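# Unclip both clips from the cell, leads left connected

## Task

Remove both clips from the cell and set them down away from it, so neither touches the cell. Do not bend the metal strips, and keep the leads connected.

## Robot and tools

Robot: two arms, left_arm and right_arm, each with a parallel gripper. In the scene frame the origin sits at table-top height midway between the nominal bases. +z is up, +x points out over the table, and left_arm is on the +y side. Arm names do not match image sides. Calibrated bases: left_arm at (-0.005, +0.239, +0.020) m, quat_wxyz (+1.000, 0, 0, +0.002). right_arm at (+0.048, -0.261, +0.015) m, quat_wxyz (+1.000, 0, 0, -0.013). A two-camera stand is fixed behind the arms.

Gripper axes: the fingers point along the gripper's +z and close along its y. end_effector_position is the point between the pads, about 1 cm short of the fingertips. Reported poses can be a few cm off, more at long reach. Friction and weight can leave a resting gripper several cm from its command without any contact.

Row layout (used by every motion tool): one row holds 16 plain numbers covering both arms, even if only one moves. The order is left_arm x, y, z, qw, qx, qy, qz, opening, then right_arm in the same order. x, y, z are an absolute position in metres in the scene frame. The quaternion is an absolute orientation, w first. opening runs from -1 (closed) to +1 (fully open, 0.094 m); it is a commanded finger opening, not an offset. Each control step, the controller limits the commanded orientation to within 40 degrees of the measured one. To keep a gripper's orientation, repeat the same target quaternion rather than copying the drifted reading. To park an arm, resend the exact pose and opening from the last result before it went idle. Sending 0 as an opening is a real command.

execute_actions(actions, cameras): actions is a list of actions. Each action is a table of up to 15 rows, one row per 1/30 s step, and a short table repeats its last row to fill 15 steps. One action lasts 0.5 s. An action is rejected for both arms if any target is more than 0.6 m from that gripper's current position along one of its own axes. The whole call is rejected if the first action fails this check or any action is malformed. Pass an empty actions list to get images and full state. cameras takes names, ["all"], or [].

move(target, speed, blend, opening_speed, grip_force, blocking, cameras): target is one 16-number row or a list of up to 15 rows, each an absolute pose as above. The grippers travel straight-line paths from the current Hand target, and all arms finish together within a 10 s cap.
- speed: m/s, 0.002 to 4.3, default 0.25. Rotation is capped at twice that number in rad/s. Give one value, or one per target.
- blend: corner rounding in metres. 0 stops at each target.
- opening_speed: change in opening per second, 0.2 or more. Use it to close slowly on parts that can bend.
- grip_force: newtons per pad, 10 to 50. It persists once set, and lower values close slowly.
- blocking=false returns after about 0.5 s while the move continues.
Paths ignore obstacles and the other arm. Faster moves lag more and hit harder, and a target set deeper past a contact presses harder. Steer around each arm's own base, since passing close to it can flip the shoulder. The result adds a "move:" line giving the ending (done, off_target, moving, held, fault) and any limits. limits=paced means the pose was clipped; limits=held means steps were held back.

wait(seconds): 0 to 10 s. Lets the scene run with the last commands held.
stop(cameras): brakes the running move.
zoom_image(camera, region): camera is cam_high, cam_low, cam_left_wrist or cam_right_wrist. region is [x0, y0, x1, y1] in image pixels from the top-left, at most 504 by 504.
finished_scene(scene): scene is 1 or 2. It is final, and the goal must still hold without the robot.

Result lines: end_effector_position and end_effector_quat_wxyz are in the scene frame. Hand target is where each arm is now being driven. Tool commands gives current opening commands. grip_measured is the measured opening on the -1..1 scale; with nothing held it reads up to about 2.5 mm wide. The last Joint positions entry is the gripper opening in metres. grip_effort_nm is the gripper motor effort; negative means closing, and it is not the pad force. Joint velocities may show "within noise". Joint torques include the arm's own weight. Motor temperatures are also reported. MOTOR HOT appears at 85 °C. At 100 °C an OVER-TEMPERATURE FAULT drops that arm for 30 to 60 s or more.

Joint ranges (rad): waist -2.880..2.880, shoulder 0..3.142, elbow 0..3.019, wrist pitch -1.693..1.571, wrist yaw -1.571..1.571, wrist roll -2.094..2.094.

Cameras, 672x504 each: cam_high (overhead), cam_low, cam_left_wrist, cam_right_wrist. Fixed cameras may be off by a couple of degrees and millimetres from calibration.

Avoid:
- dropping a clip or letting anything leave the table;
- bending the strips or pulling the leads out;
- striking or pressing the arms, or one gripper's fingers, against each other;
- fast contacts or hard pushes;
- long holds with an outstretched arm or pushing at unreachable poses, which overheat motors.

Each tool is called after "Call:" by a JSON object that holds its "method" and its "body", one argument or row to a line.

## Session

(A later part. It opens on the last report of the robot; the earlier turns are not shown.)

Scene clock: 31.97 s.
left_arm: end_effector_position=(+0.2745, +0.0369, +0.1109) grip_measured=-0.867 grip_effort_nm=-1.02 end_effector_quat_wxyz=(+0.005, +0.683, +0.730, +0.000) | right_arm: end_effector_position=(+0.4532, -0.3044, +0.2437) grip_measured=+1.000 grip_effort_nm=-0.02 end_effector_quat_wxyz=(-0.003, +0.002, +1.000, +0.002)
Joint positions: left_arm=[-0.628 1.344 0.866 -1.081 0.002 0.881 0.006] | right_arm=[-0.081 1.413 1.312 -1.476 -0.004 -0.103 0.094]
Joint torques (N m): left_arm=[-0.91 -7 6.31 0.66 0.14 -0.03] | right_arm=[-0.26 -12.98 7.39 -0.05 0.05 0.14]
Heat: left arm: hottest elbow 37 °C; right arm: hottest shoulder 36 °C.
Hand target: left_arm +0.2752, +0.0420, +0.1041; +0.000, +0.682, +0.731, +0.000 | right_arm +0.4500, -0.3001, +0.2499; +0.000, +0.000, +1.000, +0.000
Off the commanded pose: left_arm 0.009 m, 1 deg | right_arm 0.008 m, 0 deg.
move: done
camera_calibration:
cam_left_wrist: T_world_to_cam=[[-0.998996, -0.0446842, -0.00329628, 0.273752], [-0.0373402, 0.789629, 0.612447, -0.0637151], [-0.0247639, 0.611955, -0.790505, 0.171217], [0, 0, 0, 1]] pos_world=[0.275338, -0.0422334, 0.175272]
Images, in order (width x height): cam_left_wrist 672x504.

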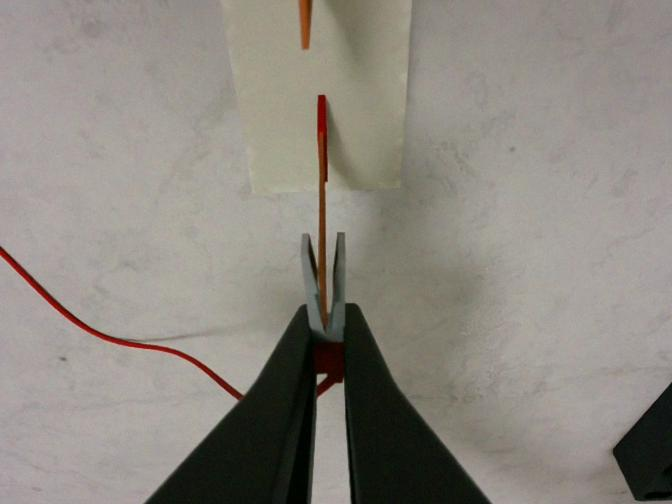

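Call:
{"method": "move", "body": {
  "target": [
    [0.2735,0.072,0.104,0,0.682,0.731,0,-0.92,0.45,-0.3,0.25,0,0,1,0,1],
    [0.275,0.11,0.104,0,0.682,0.731,0,-0.92,0.45,-0.3,0.25,0,0,1,0,1]
  ],
  "cameras": ["all"],
  "speed": 0.05,
  "blend": [0.01,0]
}}

Call:
{"method": "zoom_image", "body": {
  "camera": "cam_low",
  "region": [380, 180, 500, 300]
}}

Scene clock: 35.23 s.
left_arm: end_effector_position=(+0.2771, +0.1047, +0.1058) grip_measured=-0.868 grip_effort_nm=-1.03 end_effector_quat_wxyz=(+0.002, +0.683, +0.731, +0.000) | right_arm: end_effector_position=(+0.4532, -0.3044, +0.2437) grip_measured=+1.000 grip_effort_nm=-0.02 end_effector_quat_wxyz=(-0.003, +0.002, +1.000, +0.002)
Joint positions: left_arm=[-0.446 1.268 0.782 -1.081 0.001 1.061 0.006] | right_arm=[-0.081 1.413 1.312 -1.476 -0.004 -0.103 0.094]
Joint torques (N m): left_arm=[-1.03 -7.18 6.23 0.29 0.17 -0.05] | right_arm=[-0.32 -13.22 7.39 -0.06 0.05 0.14]
Heat: left arm: hottest elbow 37 °C; right arm: hottest shoulder 36 °C.
Hand target: left_arm +0.2750, +0.1099, +0.1040; +0.000, +0.682, +0.731, +0.000 | right_arm +0.4500, -0.3001, +0.2499; +0.000, +0.000, +1.000, +0.000
Off the commanded pose: left_arm 0.006 m, 0 deg | right_arm 0.008 m, 0 deg.
move: done
camera_calibration:
cam_left_wrist: T_world_to_cam=[[-0.99893, -0.0462103, 0.00159706, 0.279021], [-0.0353739, 0.786011, 0.617199, -0.11475], [-0.0297763, 0.616483, -0.786805, 0.126209], [0, 0, 0, 1]] pos_world=[0.278421, 0.0252831, 0.16968]
cam_right_wrist: T_world_to_cam=[[-0.061105, -0.998131, 0.000428018, -0.281809], [-0.786338, 0.0484032, 0.615898, 0.243666], [-0.614768, 0.0372979, -0.787826, 0.586437], [0, 0, 0, 1]] pos_world=[0.534907, -0.31495, 0.312058]

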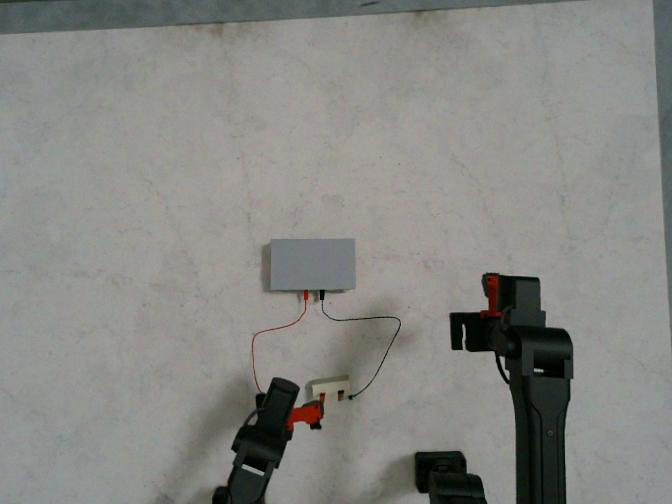

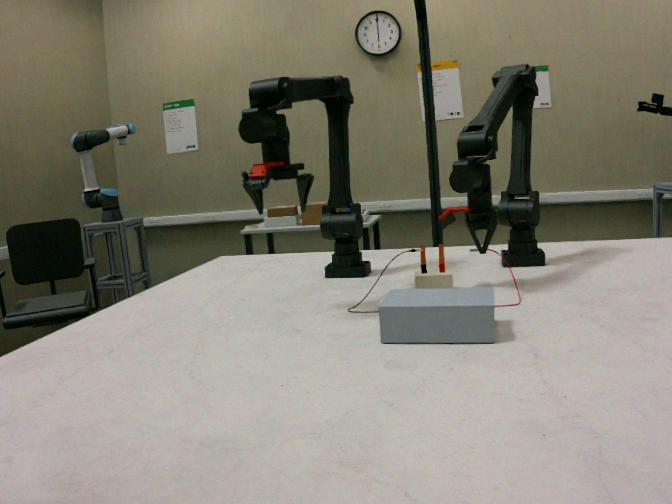

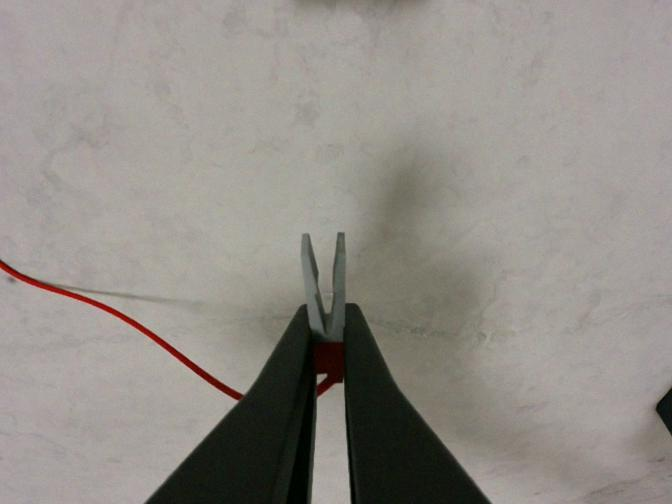

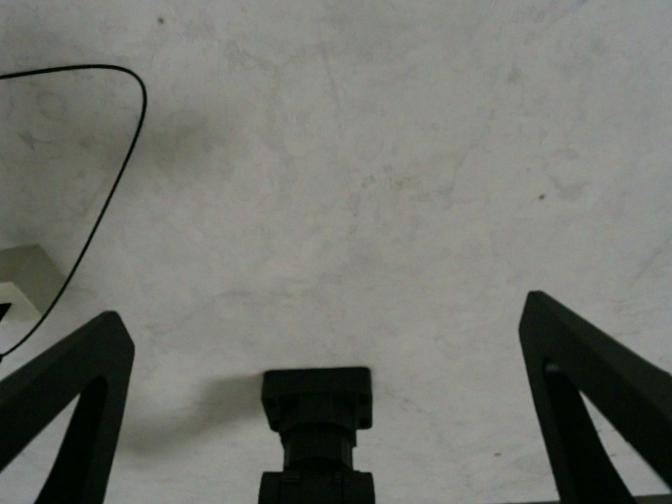

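Scaled by 4.200.

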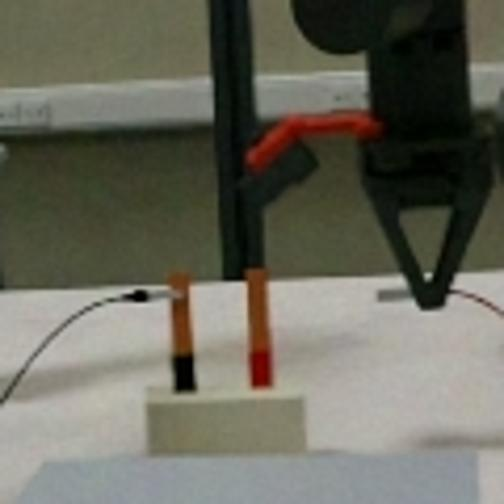

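Call:
{"method": "move", "body": {
  "target": [
    [0.285,0.17,0.104,0,0.682,0.731,0,-0.92,0.45,-0.3,0.25,0,0,1,0,1],
    [0.29,0.17,0.045,0,0.682,0.731,0,-0.92,0.45,-0.3,0.25,0,0,1,0,1]
  ],
  "cameras": ["cam_left_wrist","cam_low"],
  "speed": 0.12,
  "blend": [0.02,0]
}}

Call:
{"method": "zoom_image", "body": {
  "camera": "cam_low",
  "region": [400, 200, 560, 320]
}}

Scene clock: 37.70 s.
left_arm: end_effector_position=(+0.2915, +0.1659, +0.0510) grip_measured=-0.868 grip_effort_nm=-1.03 end_effector_quat_wxyz=(+0.004, +0.683, +0.730, +0.003) | right_arm: end_effector_position=(+0.4532, -0.3044, +0.2437) grip_measured=+1.000 grip_effort_nm=-0.02 end_effector_quat_wxyz=(-0.003, +0.002, +1.000, +0.002)
Joint positions: left_arm=[-0.245 1.342 0.677 -0.895 -0.001 1.264 0.006] | right_arm=[-0.081 1.413 1.312 -1.476 -0.004 -0.103 0.094]
Joint torques (N m): left_arm=[-0.91 -5.66 5.7 0.62 0.25 -0.03] | right_arm=[-0.26 -12.98 7.39 -0.08 0.05 0.14]
Heat: left arm: hottest elbow 37 °C; right arm: hottest shoulder 36 °C.
Hand target: left_arm +0.2898, +0.1700, +0.0451; +0.000, +0.682, +0.731, +0.000 | right_arm +0.4500, -0.3001, +0.2499; +0.000, +0.000, +1.000, +0.000
Off the commanded pose: left_arm 0.007 m, 1 deg | right_arm 0.008 m, 0 deg.
move: done
camera_calibration:
cam_left_wrist: T_world_to_cam=[[-0.99896, -0.0450966, -0.0067296, 0.296616], [-0.0396297, 0.785744, 0.617281, -0.127287], [-0.0225496, 0.616906, -0.786714, 0.0436165], [0, 0, 0, 1]] pos_world=[0.292246, 0.0864844, 0.114882]
Images, in order (width x height): cam_low 672x504, cam_left_wrist 672x504.

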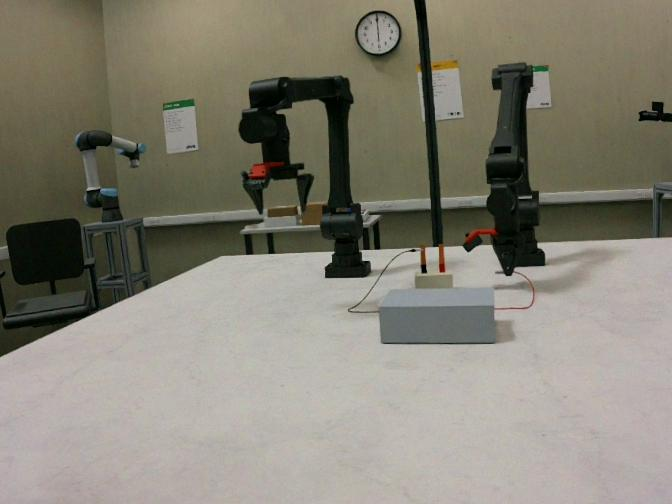

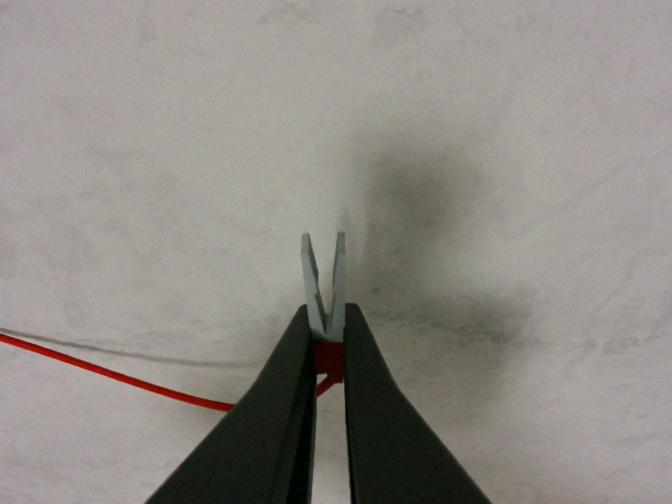

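Scaled by 3.150.

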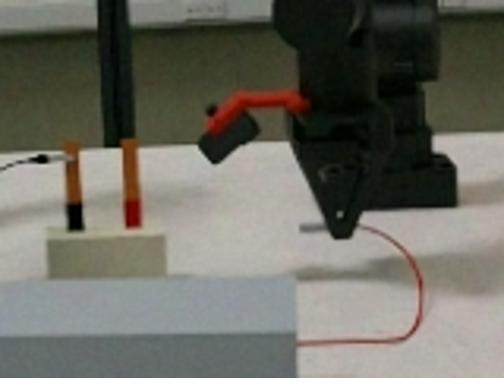

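Call:
{"method": "move", "body": {
  "target": [0.29,0.17,0.024,0,0.682,0.731,0,-0.92,0.45,-0.3,0.25,0,0,1,0,1],
  "cameras": ["cam_left_wrist","cam_low"],
  "speed": 0.06
}}

Call:
{"method": "zoom_image", "body": {
  "camera": "cam_low",
  "region": [400, 200, 560, 320]
}}

Scene clock: 39.37 s.
left_arm: end_effector_position=(+0.2929, +0.1656, +0.0307) grip_measured=-0.868 grip_effort_nm=-1.03 end_effector_quat_wxyz=(+0.006, +0.683, +0.730, +0.004) | right_arm: end_effector_position=(+0.4532, -0.3044, +0.2437) grip_measured=+1.000 grip_effort_nm=-0.02 end_effector_quat_wxyz=(-0.003, +0.002, +1.000, +0.002)
Joint positions: left_arm=[-0.245 1.389 0.653 -0.821 -0.001 1.264 0.006] | right_arm=[-0.081 1.413 1.312 -1.476 -0.004 -0.103 0.094]
Joint torques (N m): left_arm=[-0.97 -5.89 5.23 0.73 0.25 -0.04] | right_arm=[-0.26 -13.1 7.42 -0.05 0.04 0.15]
Heat: left arm: hottest elbow 37 °C; right arm: hottest shoulder 36 °C.
Hand target: left_arm +0.2899, +0.1700, +0.0242; +0.000, +0.682, +0.731, +0.000 | right_arm +0.4500, -0.3001, +0.2499; +0.000, +0.000, +1.000, +0.000
Off the commanded pose: left_arm 0.009 m, 1 deg | right_arm 0.008 m, 0 deg.
move: done
camera_calibration:
cam_left_wrist: T_world_to_cam=[[-0.998939, -0.0451087, -0.00926359, 0.297906], [-0.0412161, 0.78608, 0.616749, -0.113985], [-0.0205388, 0.616477, -0.787105, 0.0273431], [0, 0, 0, 1]] pos_world=[0.293454, 0.0861828, 0.0945815]
Images, in order (width x height): cam_low 672x504, cam_left_wrist 672x504.

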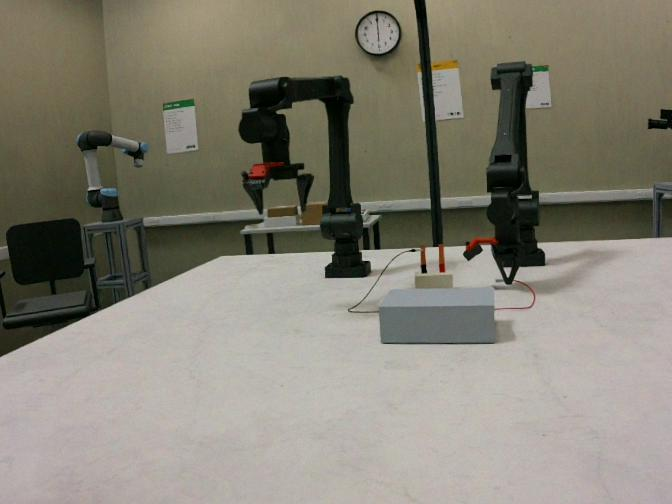

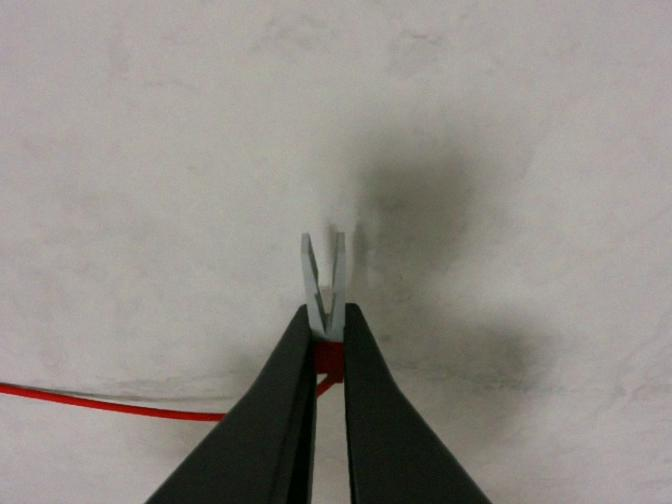

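Scaled by 3.150.

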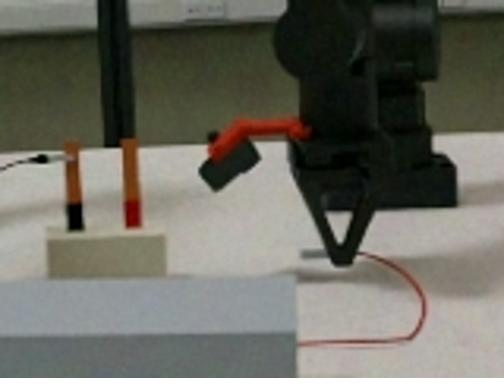

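Call:
{"method": "move", "body": {
  "target": [0.29,0.17,0.015,0,0.682,0.731,0,-0.92,0.45,-0.3,0.25,0,0,1,0,1],
  "cameras": ["cam_left_wrist","cam_low"],
  "speed": 0.04
}}

Call:
{"method": "zoom_image", "body": {
  "camera": "cam_low",
  "region": [400, 200, 560, 320]
}}

Scene clock: 40.97 s.
left_arm: end_effector_position=(+0.2932, +0.1655, +0.0218) grip_measured=-0.868 grip_effort_nm=-1.03 end_effector_quat_wxyz=(+0.006, +0.683, +0.730, +0.004) | right_arm: end_effector_position=(+0.4532, -0.3044, +0.2437) grip_measured=+1.000 grip_effort_nm=-0.02 end_effector_quat_wxyz=(-0.003, +0.002, +1.000, +0.002)
Joint positions: left_arm=[-0.245 1.412 0.643 -0.789 -0.001 1.264 0.006] | right_arm=[-0.081 1.413 1.312 -1.476 -0.004 -0.103 0.094]
Joint torques (N m): left_arm=[-0.97 -5.95 5.04 0.69 0.26 -0.04] | right_arm=[-0.09 -13.22 7.47 -0.06 0.05 0.14]
Heat: left arm: hottest elbow 37 °C; right arm: hottest shoulder 36 °C.
Hand target: left_arm +0.2898, +0.1700, +0.0152; +0.000, +0.682, +0.731, +0.000 | right_arm +0.4500, -0.3001, +0.2499; +0.000, +0.000, +1.000, +0.000
Off the commanded pose: left_arm 0.009 m, 1 deg | right_arm 0.008 m, 0 deg.
move: done
camera_calibration:
cam_left_wrist: T_world_to_cam=[[-0.998937, -0.0450773, -0.00961659, 0.298147], [-0.0414109, 0.786129, 0.616674, -0.108345], [-0.0202381, 0.616417, -0.78716, 0.0203273], [0, 0, 0, 1]] pos_world=[0.293755, 0.0860826, 0.0856815]
Images, in order (width x height): cam_low 672x504, cam_left_wrist 672x504.

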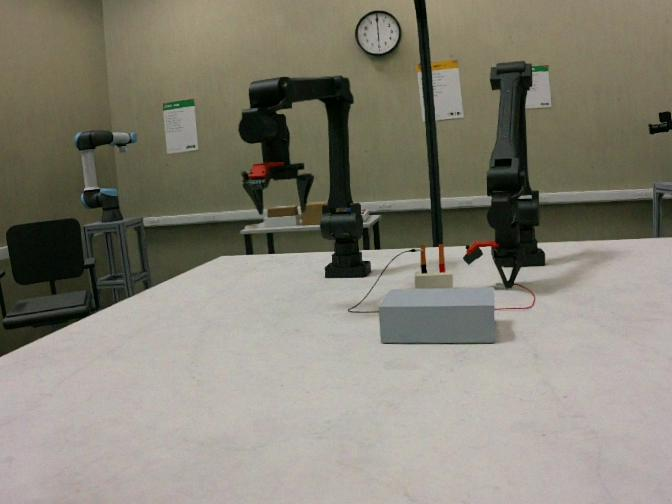

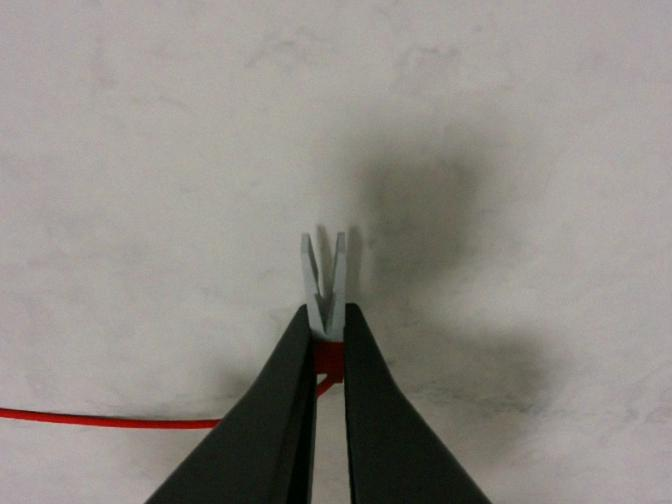

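Scaled by 3.150.

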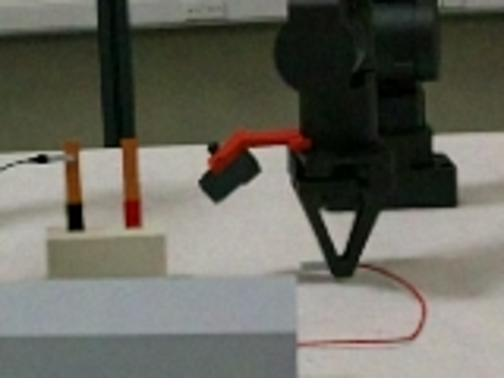

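Call:
{"method": "move", "body": {
  "target": [0.29,0.17,0.009,0,0.682,0.731,0,-0.92,0.45,-0.3,0.25,0,0,1,0,1],
  "cameras": ["cam_left_wrist"],
  "speed": 0.03
}}

Scene clock: 42.03 s.
left_arm: end_effector_position=(+0.2934, +0.1655, +0.0170) grip_measured=-0.868 grip_effort_nm=-1.03 end_effector_quat_wxyz=(+0.006, +0.683, +0.730, +0.004) | right_arm: end_effector_position=(+0.4532, -0.3044, +0.2437) grip_measured=+1.000 grip_effort_nm=-0.02 end_effector_quat_wxyz=(-0.003, +0.002, +1.000, +0.002)
Joint positions: left_arm=[-0.245 1.423 0.638 -0.771 -0.001 1.265 0.006] | right_arm=[-0.081 1.413 1.312 -1.476 -0.004 -0.103 0.094]
Joint torques (N m): left_arm=[-0.91 -5.83 4.9 0.77 0.25 -0.05] | right_arm=[-0.03 -13.1 7.39 -0.05 0.04 0.15]
Heat: left arm: hottest elbow 37 °C; right arm: hottest shoulder 36 °C.
Hand target: left_arm +0.2896, +0.1700, +0.0092; +0.000, +0.682, +0.731, +0.000 | right_arm +0.4500, -0.3001, +0.2499; +0.000, +0.000, +1.000, +0.000
Off the commanded pose: left_arm 0.010 m, 1 deg | right_arm 0.008 m, 0 deg.
move: done
camera_calibration:
cam_left_wrist: T_world_to_cam=[[-0.998945, -0.0447413, -0.0103558, 0.298137], [-0.0416082, 0.786315, 0.616423, -0.105383], [-0.0194367, 0.616204, -0.787347, 0.016426], [0, 0, 0, 1]] pos_world=[0.293757, 0.0860818, 0.0809812]
Images, in order (width x height): cam_left_wrist 672x504.

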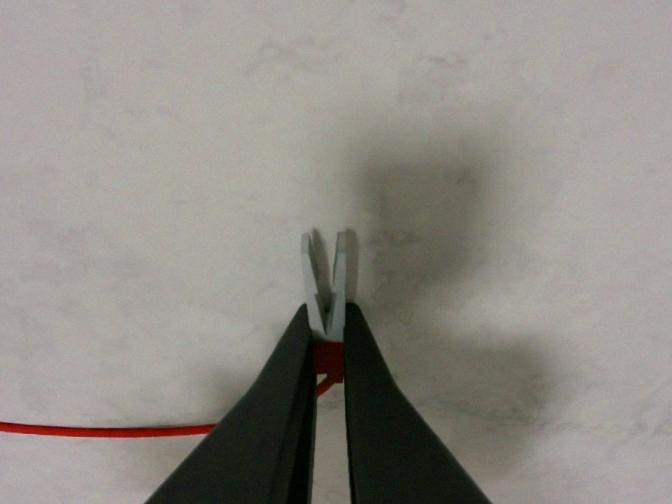

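Call:
{"method": "move", "body": {
  "target": [0.29,0.17,0.005,0,0.682,0.731,0,-0.92,0.45,-0.3,0.25,0,0,1,0,1],
  "speed": 0.03
}}

Call:
{"method": "move", "body": {
  "target": [0.29,0.17,0.005,0,0.682,0.731,0,-0.4,0.45,-0.3,0.25,0,0,1,0,1],
  "opening_speed": 0.4,
  "cameras": ["cam_left_wrist"]
}}

Scene clock: 46.27 s.
left_arm: end_effector_position=(+0.2935, +0.1654, +0.0170) grip_measured=-0.868 grip_effort_nm=-1.03 end_effector_quat_wxyz=(+0.006, +0.683, +0.730, +0.004) | right_arm: end_effector_position=(+0.4532, -0.3044, +0.2437) grip_measured=+1.000 grip_effort_nm=-0.02 end_effector_quat_wxyz=(-0.003, +0.002, +1.000, +0.002)
Joint positions: left_arm=[-0.245 1.423 0.638 -0.77 -0.001 1.265 0.006] | right_arm=[-0.081 1.413 1.312 -1.476 -0.004 -0.103 0.094]
Joint torques (N m): left_arm=[-1.08 -5.07 4.59 1.29 0.25 -0.04] | right_arm=[-0.21 -13.16 7.5 -0.06 0.05 0.16]
Heat: left arm: hottest elbow 36 °C; right arm: hottest shoulder 36 °C.
Hand target: left_arm +0.2894, +0.1700, +0.0056; +0.000, +0.682, +0.731, +0.000 | right_arm +0.4500, -0.3001, +0.2499; +0.000, +0.000, +1.000, +0.000
Off the commanded pose: left_arm 0.013 m, 1 deg | right_arm 0.008 m, 0 deg.
move: off_target (left_arm)

Scene clock: 47.90 s.
left_arm: end_effector_position=(+0.2947, +0.1647, +0.0169) grip_measured=-0.403 grip_effort_nm=0.10 end_effector_quat_wxyz=(+0.009, +0.683, +0.730, +0.004) | right_arm: end_effector_position=(+0.4532, -0.3044, +0.2437) grip_measured=+1.000 grip_effort_nm=-0.02 end_effector_quat_wxyz=(-0.003, +0.002, +1.000, +0.002)
Joint positions: left_arm=[-0.245 1.424 0.638 -0.765 0.002 1.265 0.028] | right_arm=[-0.081 1.413 1.312 -1.476 -0.004 -0.103 0.094]
Joint torques (N m): left_arm=[-0.97 -5.01 4.6 1.11 0.16 -0.04] | right_arm=[-0.26 -13.16 7.42 -0.08 0.05 0.16]
Heat: left arm: hottest elbow 36 °C; right arm: hottest shoulder 36 °C.
Hand target: left_arm +0.2894, +0.1700, +0.0056; +0.000, +0.682, +0.731, +0.000 | right_arm +0.4500, -0.3001, +0.2499; +0.000, +0.000, +1.000, +0.000
Off the commanded pose: left_arm 0.014 m, 1 deg | right_arm 0.008 m, 0 deg.
move: off_target (left_arm)
camera_calibration:
cam_left_wrist: T_world_to_cam=[[-0.998885, -0.0447259, -0.0150952, 0.299491], [-0.0445812, 0.788717, 0.613138, -0.104043], [-0.0155173, 0.613128, -0.789831, 0.0162851], [0, 0, 0, 1]] pos_world=[0.294771, 0.0854708, 0.0811762]
Images, in order (width x height): cam_left_wrist 672x504.

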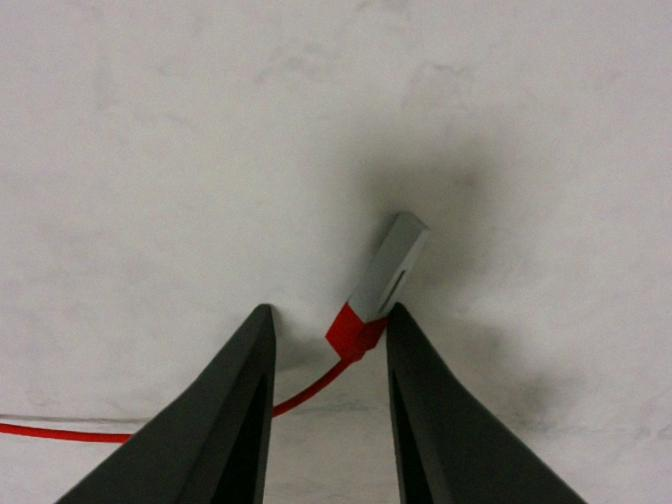

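Call:
{"method": "move", "body": {
  "target": [
    [0.292,0.17,0.08,0,0.682,0.731,0,-0.3,0.45,-0.3,0.25,0,0,1,0,1],
    [0.25,0.36,0.2,0,0,1,0,0,0.33,-0.18,0.24,0,0.731,-0.682,0,0.3],
    [0.25,0.36,0.2,0,0,1,0,0,0.275,-0.066,0.18,0,0.731,-0.682,0,-0.4]
  ],
  "cameras": ["all"],
  "speed": [0.1,0.25,0.25],
  "blend": [0.02,0.02,0]
}}

Call:
{"method": "zoom_image", "body": {
  "camera": "cam_low",
  "region": [360, 180, 520, 300]
}}

Scene clock: 56.93 s.
left_arm: end_effector_position=(+0.2385, +0.3508, +0.1819) grip_measured=-0.001 grip_effort_nm=0.07 end_effector_quat_wxyz=(-0.018, +0.010, +1.000, -0.009) | right_arm: end_effector_position=(+0.2728, -0.0708, +0.1828) grip_measured=-0.397 grip_effort_nm=-0.14 end_effector_quat_wxyz=(+0.000, +0.731, -0.683, -0.002)
Joint positions: left_arm=[0.43 1.088 0.856 -1.379 0.002 0.454 0.047] | right_arm=[0.727 1.134 0.905 -1.343 -0.003 -0.937 0.028]
Joint torques (N m): left_arm=[-1.08 -4.78 11.1 -0.14 0.13 -0.2] | right_arm=[-0.38 -4.89 7.42 0.75 -0.01 0.14]
Heat: left arm: hottest elbow 37 °C; right arm: hottest shoulder 36 °C.
Hand target: left_arm +0.2494, +0.3596, +0.1999; +0.000, +0.000, +1.000, +0.000 | right_arm +0.2748, -0.0661, +0.1800; +0.000, +0.731, -0.682, +0.000
Off the commanded pose: left_arm 0.023 m, 3 deg | right_arm 0.006 m, 0 deg.
move: off_target (left_arm); blend cut to 0 m at target 2; target 2's new opening was sent with left_arm's hand 0.023 m and 3 deg from that target
camera_calibration:
cam_left_wrist: T_world_to_cam=[[-0.0404729, -0.998901, 0.0236446, 0.353327], [-0.762124, 0.0461654, 0.645783, 0.071163], [-0.646165, 0.00811661, -0.763155, 0.389362], [0, 0, 0, 1]] pos_world=[0.320127, 0.346493, 0.242833]
cam_right_wrist: T_world_to_cam=[[0.999949, 0.0098894, 0.0018031, -0.278069], [0.00673996, -0.792653, 0.609636, -0.146765], [0.00745817, -0.609593, -0.792679, 0.20423], [0, 0, 0, 1]] pos_world=[0.277521, 0.0109137, 0.251863]

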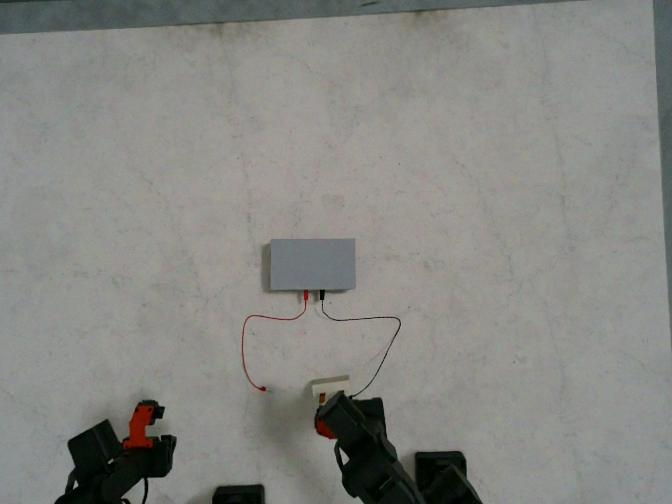

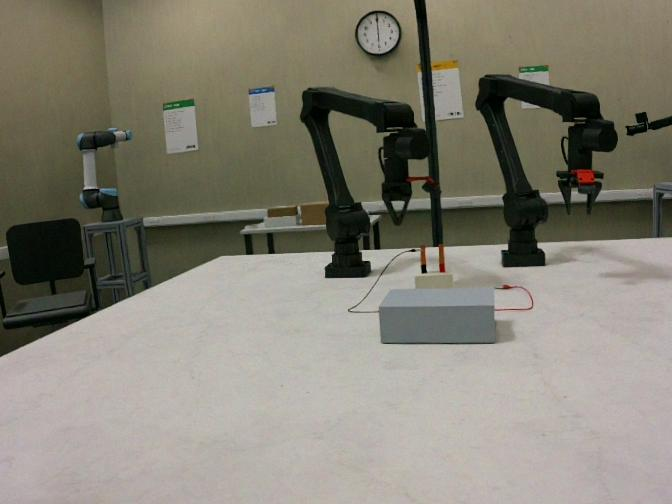

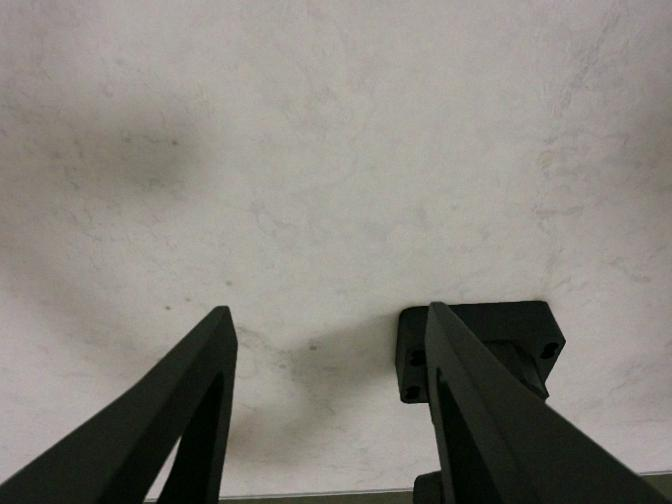

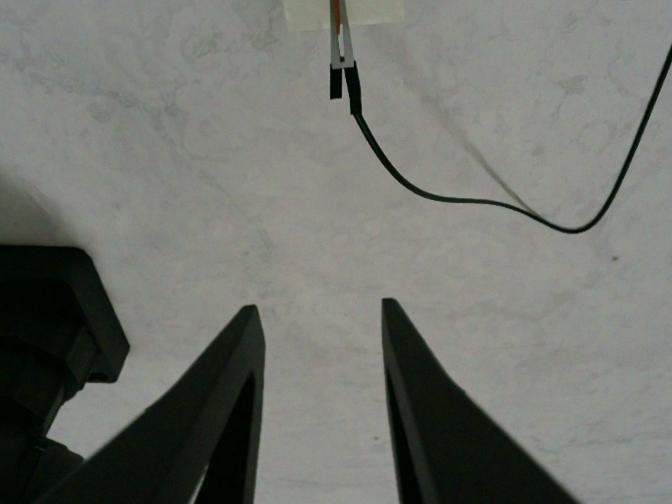

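Scaled by 3.150.

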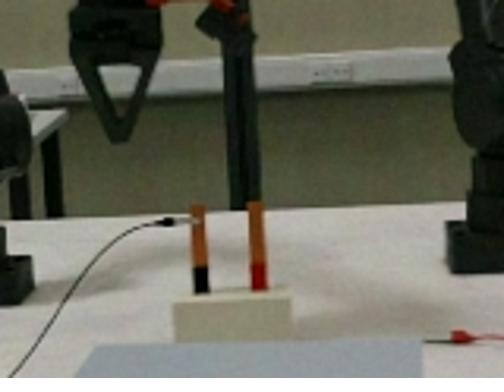

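Call:
{"method": "move", "body": {
  "target": [0.25,0.36,0.2,0,0,1,0,0,0.28,-0.034,0.135,0,0.731,-0.682,0,-0.4],
  "cameras": ["cam_right_wrist","cam_low"],
  "speed": 0.12
}}

Call:
{"method": "zoom_image", "body": {
  "camera": "cam_low",
  "region": [360, 180, 480, 300]
}}

Call:
{"method": "zoom_image", "body": {
  "camera": "cam_right_wrist",
  "region": [200, 150, 460, 410]
}}

Scene clock: 59.00 s.
left_arm: end_effector_position=(+0.2385, +0.3508, +0.1819) grip_measured=-0.001 grip_effort_nm=0.07 end_effector_quat_wxyz=(-0.018, +0.010, +1.000, -0.009) | right_arm: end_effector_position=(+0.2790, -0.0390, +0.1380) grip_measured=-0.398 grip_effort_nm=-0.14 end_effector_quat_wxyz=(+0.000, +0.730, -0.683, -0.002)
Joint positions: left_arm=[0.43 1.088 0.856 -1.379 0.002 0.454 0.047] | right_arm=[0.79 1.247 0.871 -1.196 -0.003 -0.873 0.028]
Joint torques (N m): left_arm=[-1.03 -4.84 11.08 -0.13 0.13 -0.2] | right_arm=[-0.32 -6.53 7.06 0.73 -0.01 0.16]
Heat: left arm: hottest elbow 37 °C; right arm: hottest shoulder 35 °C.
Hand target: left_arm +0.2494, +0.3596, +0.1999; +0.000, +0.000, +1.000, +0.000 | right_arm +0.2800, -0.0340, +0.1351; +0.000, +0.731, -0.682, +0.000
Off the commanded pose: left_arm 0.023 m, 3 deg | right_arm 0.006 m, 0 deg.
move: off_target (left_arm)
camera_calibration:
cam_right_wrist: T_world_to_cam=[[0.999953, 0.00957622, 0.00140905, -0.284409], [0.00672847, -0.79235, 0.61003, -0.0943787], [0.00695824, -0.609992, -0.792377, 0.188153], [0, 0, 0, 1]] pos_world=[0.283722, 0.0427142, 0.207062]
Images, in order (width x height): cam_low 672x504, cam_right_wrist 672x504.

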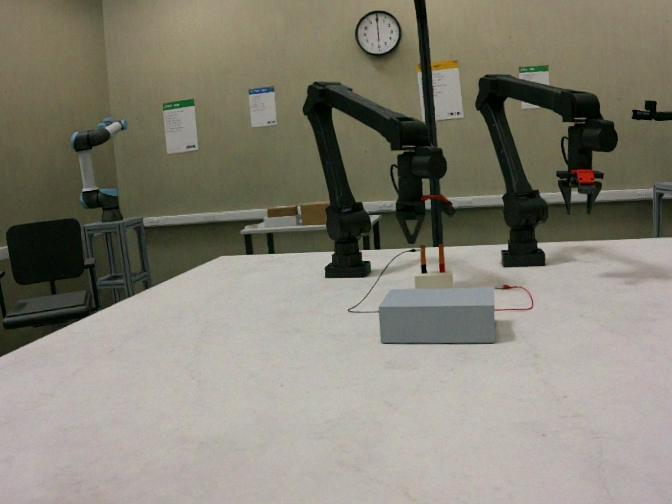

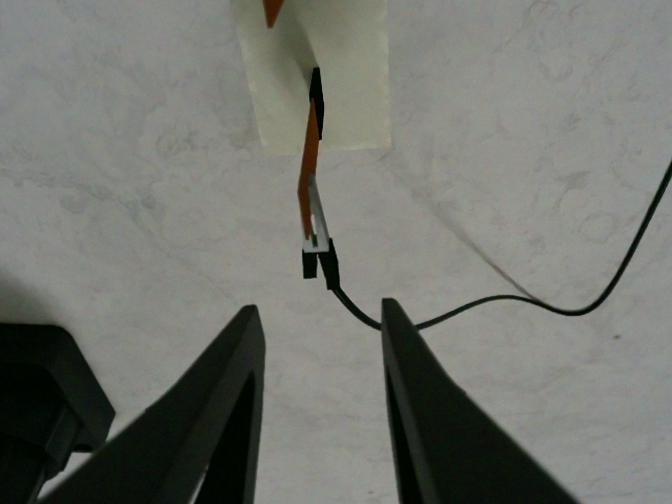

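Scaled by 4.200.

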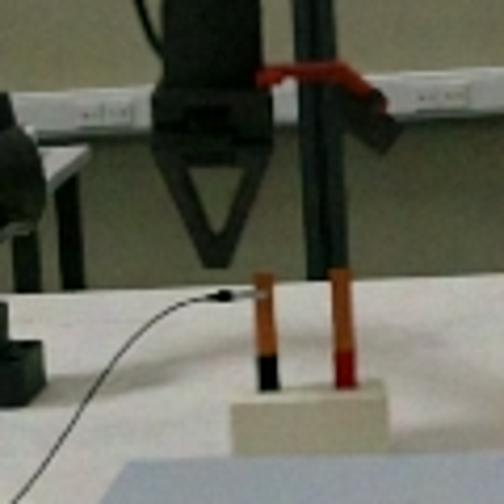

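Scaled by 1.938.

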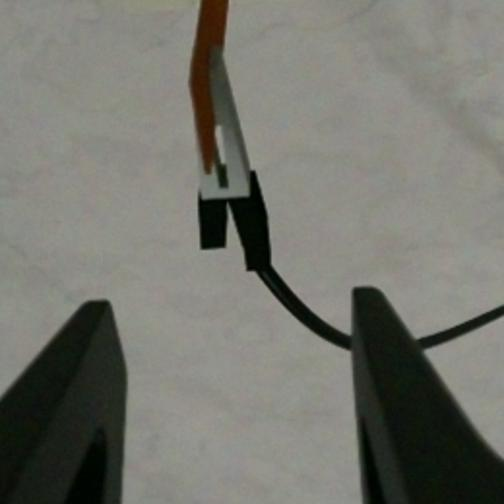

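Call:
{"method": "move", "body": {
  "target": [0.25,0.36,0.2,0,0,1,0,0,0.279,-0.031,0.106,0,0.731,-0.682,0,-0.4],
  "cameras": ["cam_right_wrist","cam_low"],
  "speed": 0.06
}}

Call:
{"method": "zoom_image", "body": {
  "camera": "cam_low",
  "region": [360, 180, 480, 300]
}}

Call:
{"method": "zoom_image", "body": {
  "camera": "cam_right_wrist",
  "region": [200, 200, 460, 460]
}}

Scene clock: 61.13 s.
left_arm: end_effector_position=(+0.2385, +0.3508, +0.1819) grip_measured=-0.001 grip_effort_nm=0.07 end_effector_quat_wxyz=(-0.018, +0.010, +1.000, -0.009) | right_arm: end_effector_position=(+0.2790, -0.0356, +0.1102) grip_measured=-0.398 grip_effort_nm=-0.14 end_effector_quat_wxyz=(-0.001, +0.730, -0.684, -0.002)
Joint positions: left_arm=[0.43 1.088 0.856 -1.379 0.002 0.454 0.047] | right_arm=[0.798 1.286 0.825 -1.108 -0.003 -0.864 0.028]
Joint torques (N m): left_arm=[-1.08 -4.78 11.07 -0.14 0.13 -0.2] | right_arm=[-0.09 -6.53 6.65 0.59 -0.01 0.14]
Heat: left arm: hottest elbow 37 °C; right arm: hottest shoulder 35 °C.
Hand target: left_arm +0.2494, +0.3596, +0.1999; +0.000, +0.000, +1.000, +0.000 | right_arm +0.2788, -0.0311, +0.1061; +0.000, +0.731, -0.682, +0.000
Off the commanded pose: left_arm 0.023 m, 3 deg | right_arm 0.006 m, 0 deg.
move: off_target (left_arm)
camera_calibration:
cam_right_wrist: T_world_to_cam=[[0.999962, 0.00798453, 0.00360412, -0.28462], [0.0041452, -0.793707, 0.608286, -0.0738457], [0.0077175, -0.608248, -0.793709, 0.168099], [0, 0, 0, 1]] pos_world=[0.283618, 0.0459069, 0.179367]
Images, in order (width x height): cam_low 672x504, cam_right_wrist 672x504.

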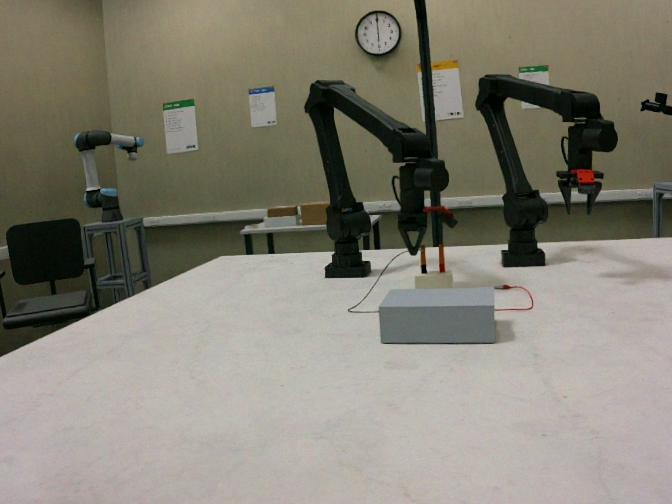

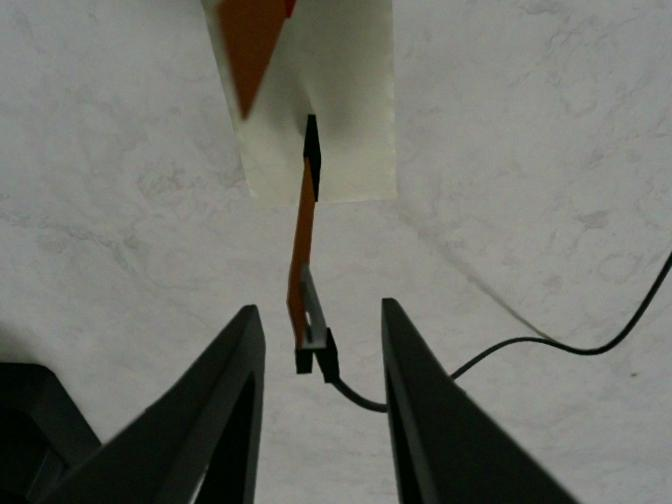

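Scaled by 4.200.

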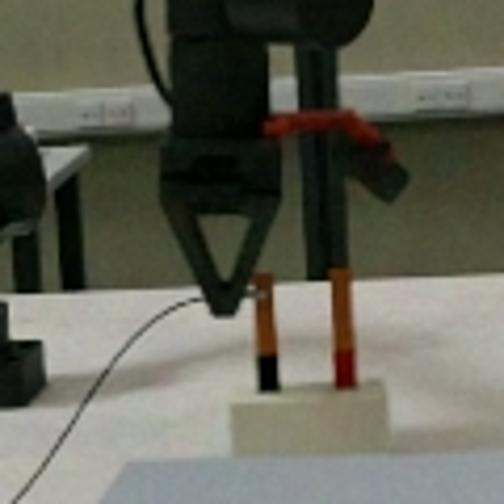

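Scaled by 1.938.

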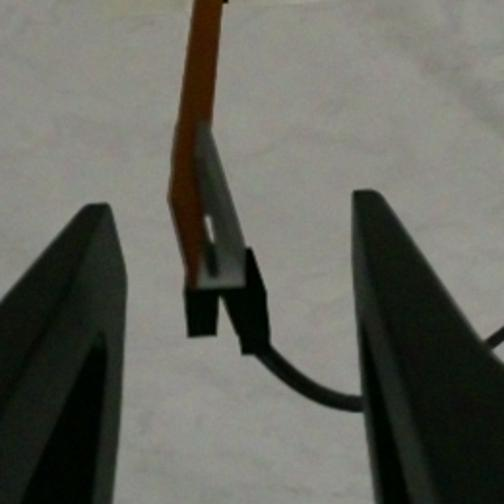

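Call:
{"method": "move", "body": {
  "target": [0.25,0.36,0.2,0,0,1,0,0,0.2775,-0.032,0.106,0,0.749,-0.663,0,-0.6],
  "cameras": ["cam_right_wrist"],
  "speed": 0.06
}}

Call:
{"method": "zoom_image", "body": {
  "camera": "cam_right_wrist",
  "region": [200, 200, 460, 460]
}}

Scene clock: 63.83 s.
left_arm: end_effector_position=(+0.2385, +0.3508, +0.1819) grip_measured=-0.001 grip_effort_nm=0.06 end_effector_quat_wxyz=(-0.018, +0.010, +1.000, -0.009) | right_arm: end_effector_position=(+0.2778, -0.0364, +0.1090) grip_measured=-0.598 grip_effort_nm=-0.14 end_effector_quat_wxyz=(+0.000, +0.742, -0.670, -0.002)
Joint positions: left_arm=[0.43 1.088 0.856 -1.379 0.002 0.454 0.047] | right_arm=[0.799 1.286 0.821 -1.108 -0.003 -0.899 0.019]
Joint torques (N m): left_arm=[-1.03 -4.78 11.08 -0.14 0.13 -0.2] | right_arm=[-0.15 -7.18 6.6 0.69 -0.01 0]
Heat: left arm: hottest elbow 37 °C; right arm: hottest shoulder 35 °C.
Hand target: left_arm +0.2494, +0.3596, +0.1999; +0.000, +0.000, +1.000, +0.000 | right_arm +0.2775, -0.0320, +0.1061; +0.000, +0.749, -0.663, +0.000
Off the commanded pose: left_arm 0.023 m, 3 deg | right_arm 0.005 m, 1 deg.
move: off_target (left_arm)
camera_calibration:
cam_right_wrist: T_world_to_cam=[[0.999037, 0.0438524, 0.00137887, -0.281677], [0.0339112, -0.791738, 0.609919, -0.0820865], [0.0278381, -0.609285, -0.792462, 0.161027], [0, 0, 0, 1]] pos_world=[0.279707, 0.0454727, 0.178062]
Images, in order (width x height): cam_right_wrist 672x504.

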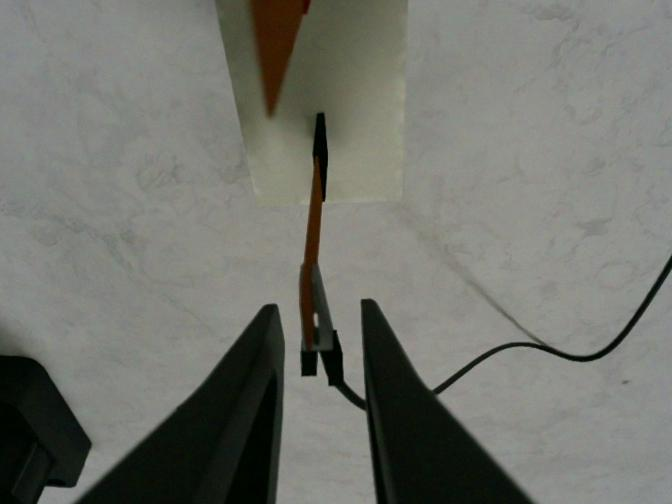

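Scaled by 1.938.

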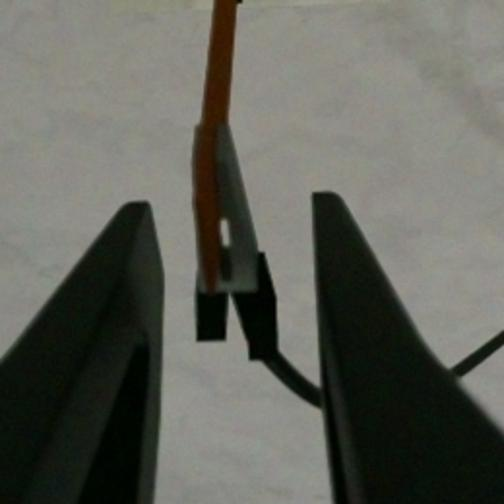

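Call:
{"method": "move", "body": {
  "target": [0.25,0.36,0.2,0,0,1,0,0,0.277,-0.033,0.106,0,0.749,-0.663,0,-0.75],
  "cameras": ["cam_right_wrist"],
  "speed": 0.06,
  "opening_speed": 0.3
}}

Call:
{"method": "zoom_image", "body": {
  "camera": "cam_right_wrist",
  "region": [260, 200, 400, 400]
}}

Scene clock: 65.23 s.
left_arm: end_effector_position=(+0.2385, +0.3508, +0.1819) grip_measured=-0.001 grip_effort_nm=0.06 end_effector_quat_wxyz=(-0.018, +0.010, +1.000, -0.009) | right_arm: end_effector_position=(+0.2778, -0.0364, +0.1090) grip_measured=-0.747 grip_effort_nm=-0.14 end_effector_quat_wxyz=(+0.000, +0.743, -0.670, -0.002)
Joint positions: left_arm=[0.43 1.088 0.856 -1.379 0.002 0.454 0.047] | right_arm=[0.799 1.286 0.821 -1.108 -0.003 -0.901 0.012]
Joint torques (N m): left_arm=[-1.03 -4.84 11.1 -0.16 0.13 -0.2] | right_arm=[-0.32 -7.3 6.43 0.7 -0.01 0.01]
Heat: left arm: hottest elbow 38 °C; right arm: hottest shoulder 35 °C.
Hand target: left_arm +0.2494, +0.3596, +0.1999; +0.000, +0.000, +1.000, +0.000 | right_arm +0.2770, -0.0330, +0.1061; +0.000, +0.749, -0.663, +0.000
Off the commanded pose: left_arm 0.023 m, 3 deg | right_arm 0.005 m, 1 deg.
move: off_target (left_arm)
camera_calibration:
cam_right_wrist: T_world_to_cam=[[0.998967, 0.0454139, 0.00140704, -0.281633], [0.0351329, -0.791712, 0.609883, -0.0824174], [0.0288111, -0.609204, -0.79249, 0.160761], [0, 0, 0, 1]] pos_world=[0.279606, 0.0454752, 0.178063]
Images, in order (width x height): cam_right_wrist 672x504.

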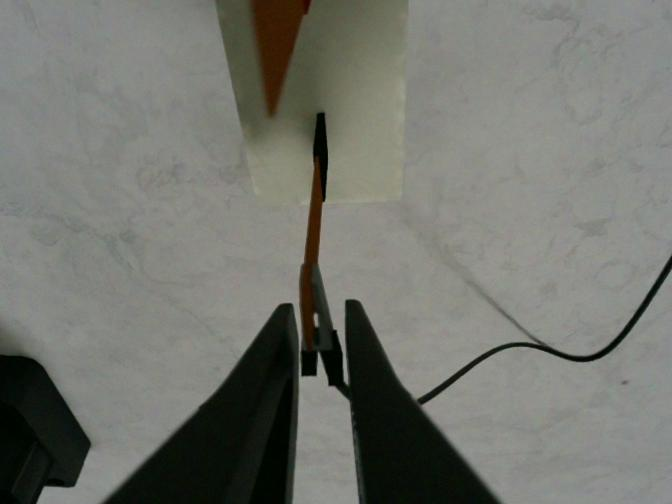

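Scaled by 2.520.

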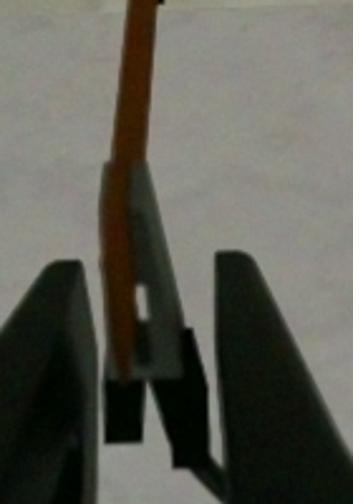

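Call:
{"method": "move", "body": {
  "target": [0.25,0.36,0.2,0,0,1,0,0,0.277,-0.035,0.106,0,0.749,-0.663,0,-0.84],
  "cameras": ["cam_right_wrist"],
  "speed": 0.06,
  "opening_speed": 0.2
}}

Call:
{"method": "move", "body": {
  "target": [0.25,0.36,0.2,0,0,1,0,0,0.277,-0.035,0.106,0,0.749,-0.663,0,-0.92],
  "cameras": ["cam_right_wrist"],
  "speed": 0.06,
  "opening_speed": 0.2
}}

Call:
{"method": "zoom_image", "body": {
  "camera": "cam_right_wrist",
  "region": [260, 200, 400, 400]
}}

Scene clock: 66.67 s.
left_arm: end_effector_position=(+0.2385, +0.3508, +0.1819) grip_measured=-0.001 grip_effort_nm=0.07 end_effector_quat_wxyz=(-0.018, +0.010, +1.000, -0.009) | right_arm: end_effector_position=(+0.2765, -0.0378, +0.1075) grip_measured=-0.835 grip_effort_nm=-0.26 end_effector_quat_wxyz=(+0.003, +0.744, -0.668, -0.002)
Joint positions: left_arm=[0.43 1.088 0.856 -1.379 0.002 0.454 0.047] | right_arm=[0.799 1.286 0.817 -1.108 -0.003 -0.904 0.008]
Joint torques (N m): left_arm=[-1.08 -4.89 11.07 -0.14 0.13 -0.2] | right_arm=[-0.73 -7.71 6.5 0.69 -0.03 -0.01]
Heat: left arm: hottest elbow 38 °C; right arm: hottest shoulder 35 °C.
Hand target: left_arm +0.2494, +0.3596, +0.1999; +0.000, +0.000, +1.000, +0.000 | right_arm +0.2770, -0.0350, +0.1061; +0.000, +0.749, -0.663, +0.000
Off the commanded pose: left_arm 0.023 m, 3 deg | right_arm 0.003 m, 1 deg.
move: off_target (left_arm)
camera_calibration:
cam_right_wrist: T_world_to_cam=[[0.998787, 0.0492058, -0.0016959, -0.279653], [0.0399327, -0.789449, 0.612516, -0.0841015], [0.0288005, -0.611841, -0.790456, 0.158411], [0, 0, 0, 1]] pos_world=[0.27811, 0.0442889, 0.176256]
Images, in order (width x height): cam_right_wrist 672x504.

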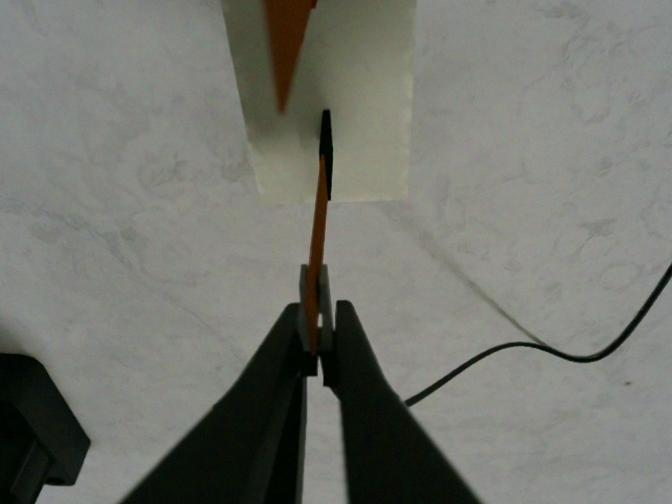

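Scene clock: 67.37 s.
left_arm: end_effector_position=(+0.2385, +0.3508, +0.1819) grip_measured=-0.001 grip_effort_nm=0.07 end_effector_quat_wxyz=(-0.018, +0.010, +1.000, -0.009) | right_arm: end_effector_position=(+0.2765, -0.0378, +0.1075) grip_measured=-0.896 grip_effort_nm=-1.00 end_effector_quat_wxyz=(+0.003, +0.744, -0.668, -0.001)
Joint positions: left_arm=[0.43 1.088 0.856 -1.379 0.002 0.454 0.047] | right_arm=[0.799 1.286 0.817 -1.108 -0.003 -0.905 0.005]
Joint torques (N m): left_arm=[-1.03 -4.78 11.1 -0.14 0.14 -0.2] | right_arm=[-0.38 -7.59 6.45 0.62 -0.05 -0.01]
Heat: left arm: hottest elbow 38 °C; right arm: hottest shoulder 35 °C.
Hand target: left_arm +0.2494, +0.3596, +0.1999; +0.000, +0.000, +1.000, +0.000 | right_arm +0.2770, -0.0350, +0.1061; +0.000, +0.749, -0.663, +0.000
Off the commanded pose: left_arm 0.023 m, 3 deg | right_arm 0.003 m, 1 deg.
move: off_target (left_arm)
camera_calibration:
cam_right_wrist: T_world_to_cam=[[0.998771, 0.0495358, -0.00146277, -0.279704], [0.0400422, -0.789261, 0.612751, -0.0841195], [0.0291986, -0.612056, -0.790275, 0.158199], [0, 0, 0, 1]] pos_world=[0.27811, 0.04429, 0.176156]
Images, in order (width x height): cam_right_wrist 672x504.

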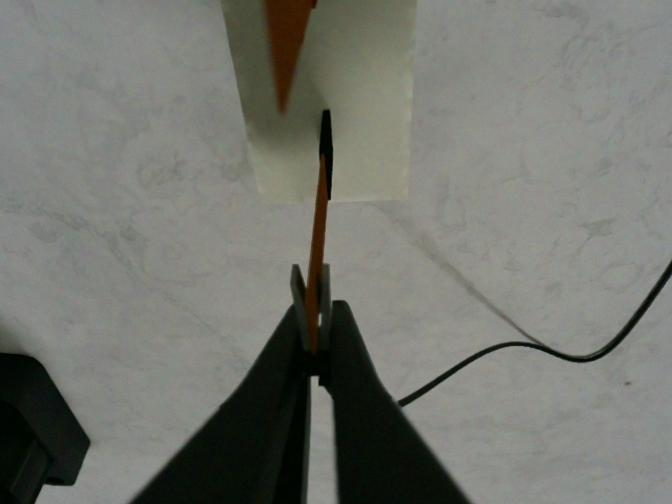

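Scaled by 2.520.

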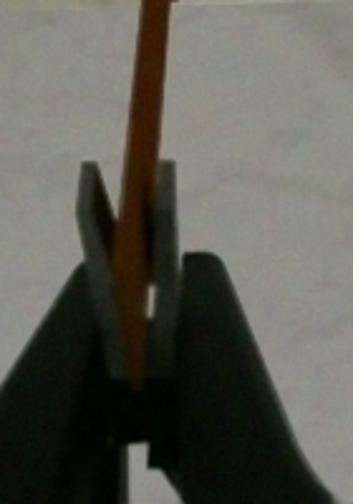

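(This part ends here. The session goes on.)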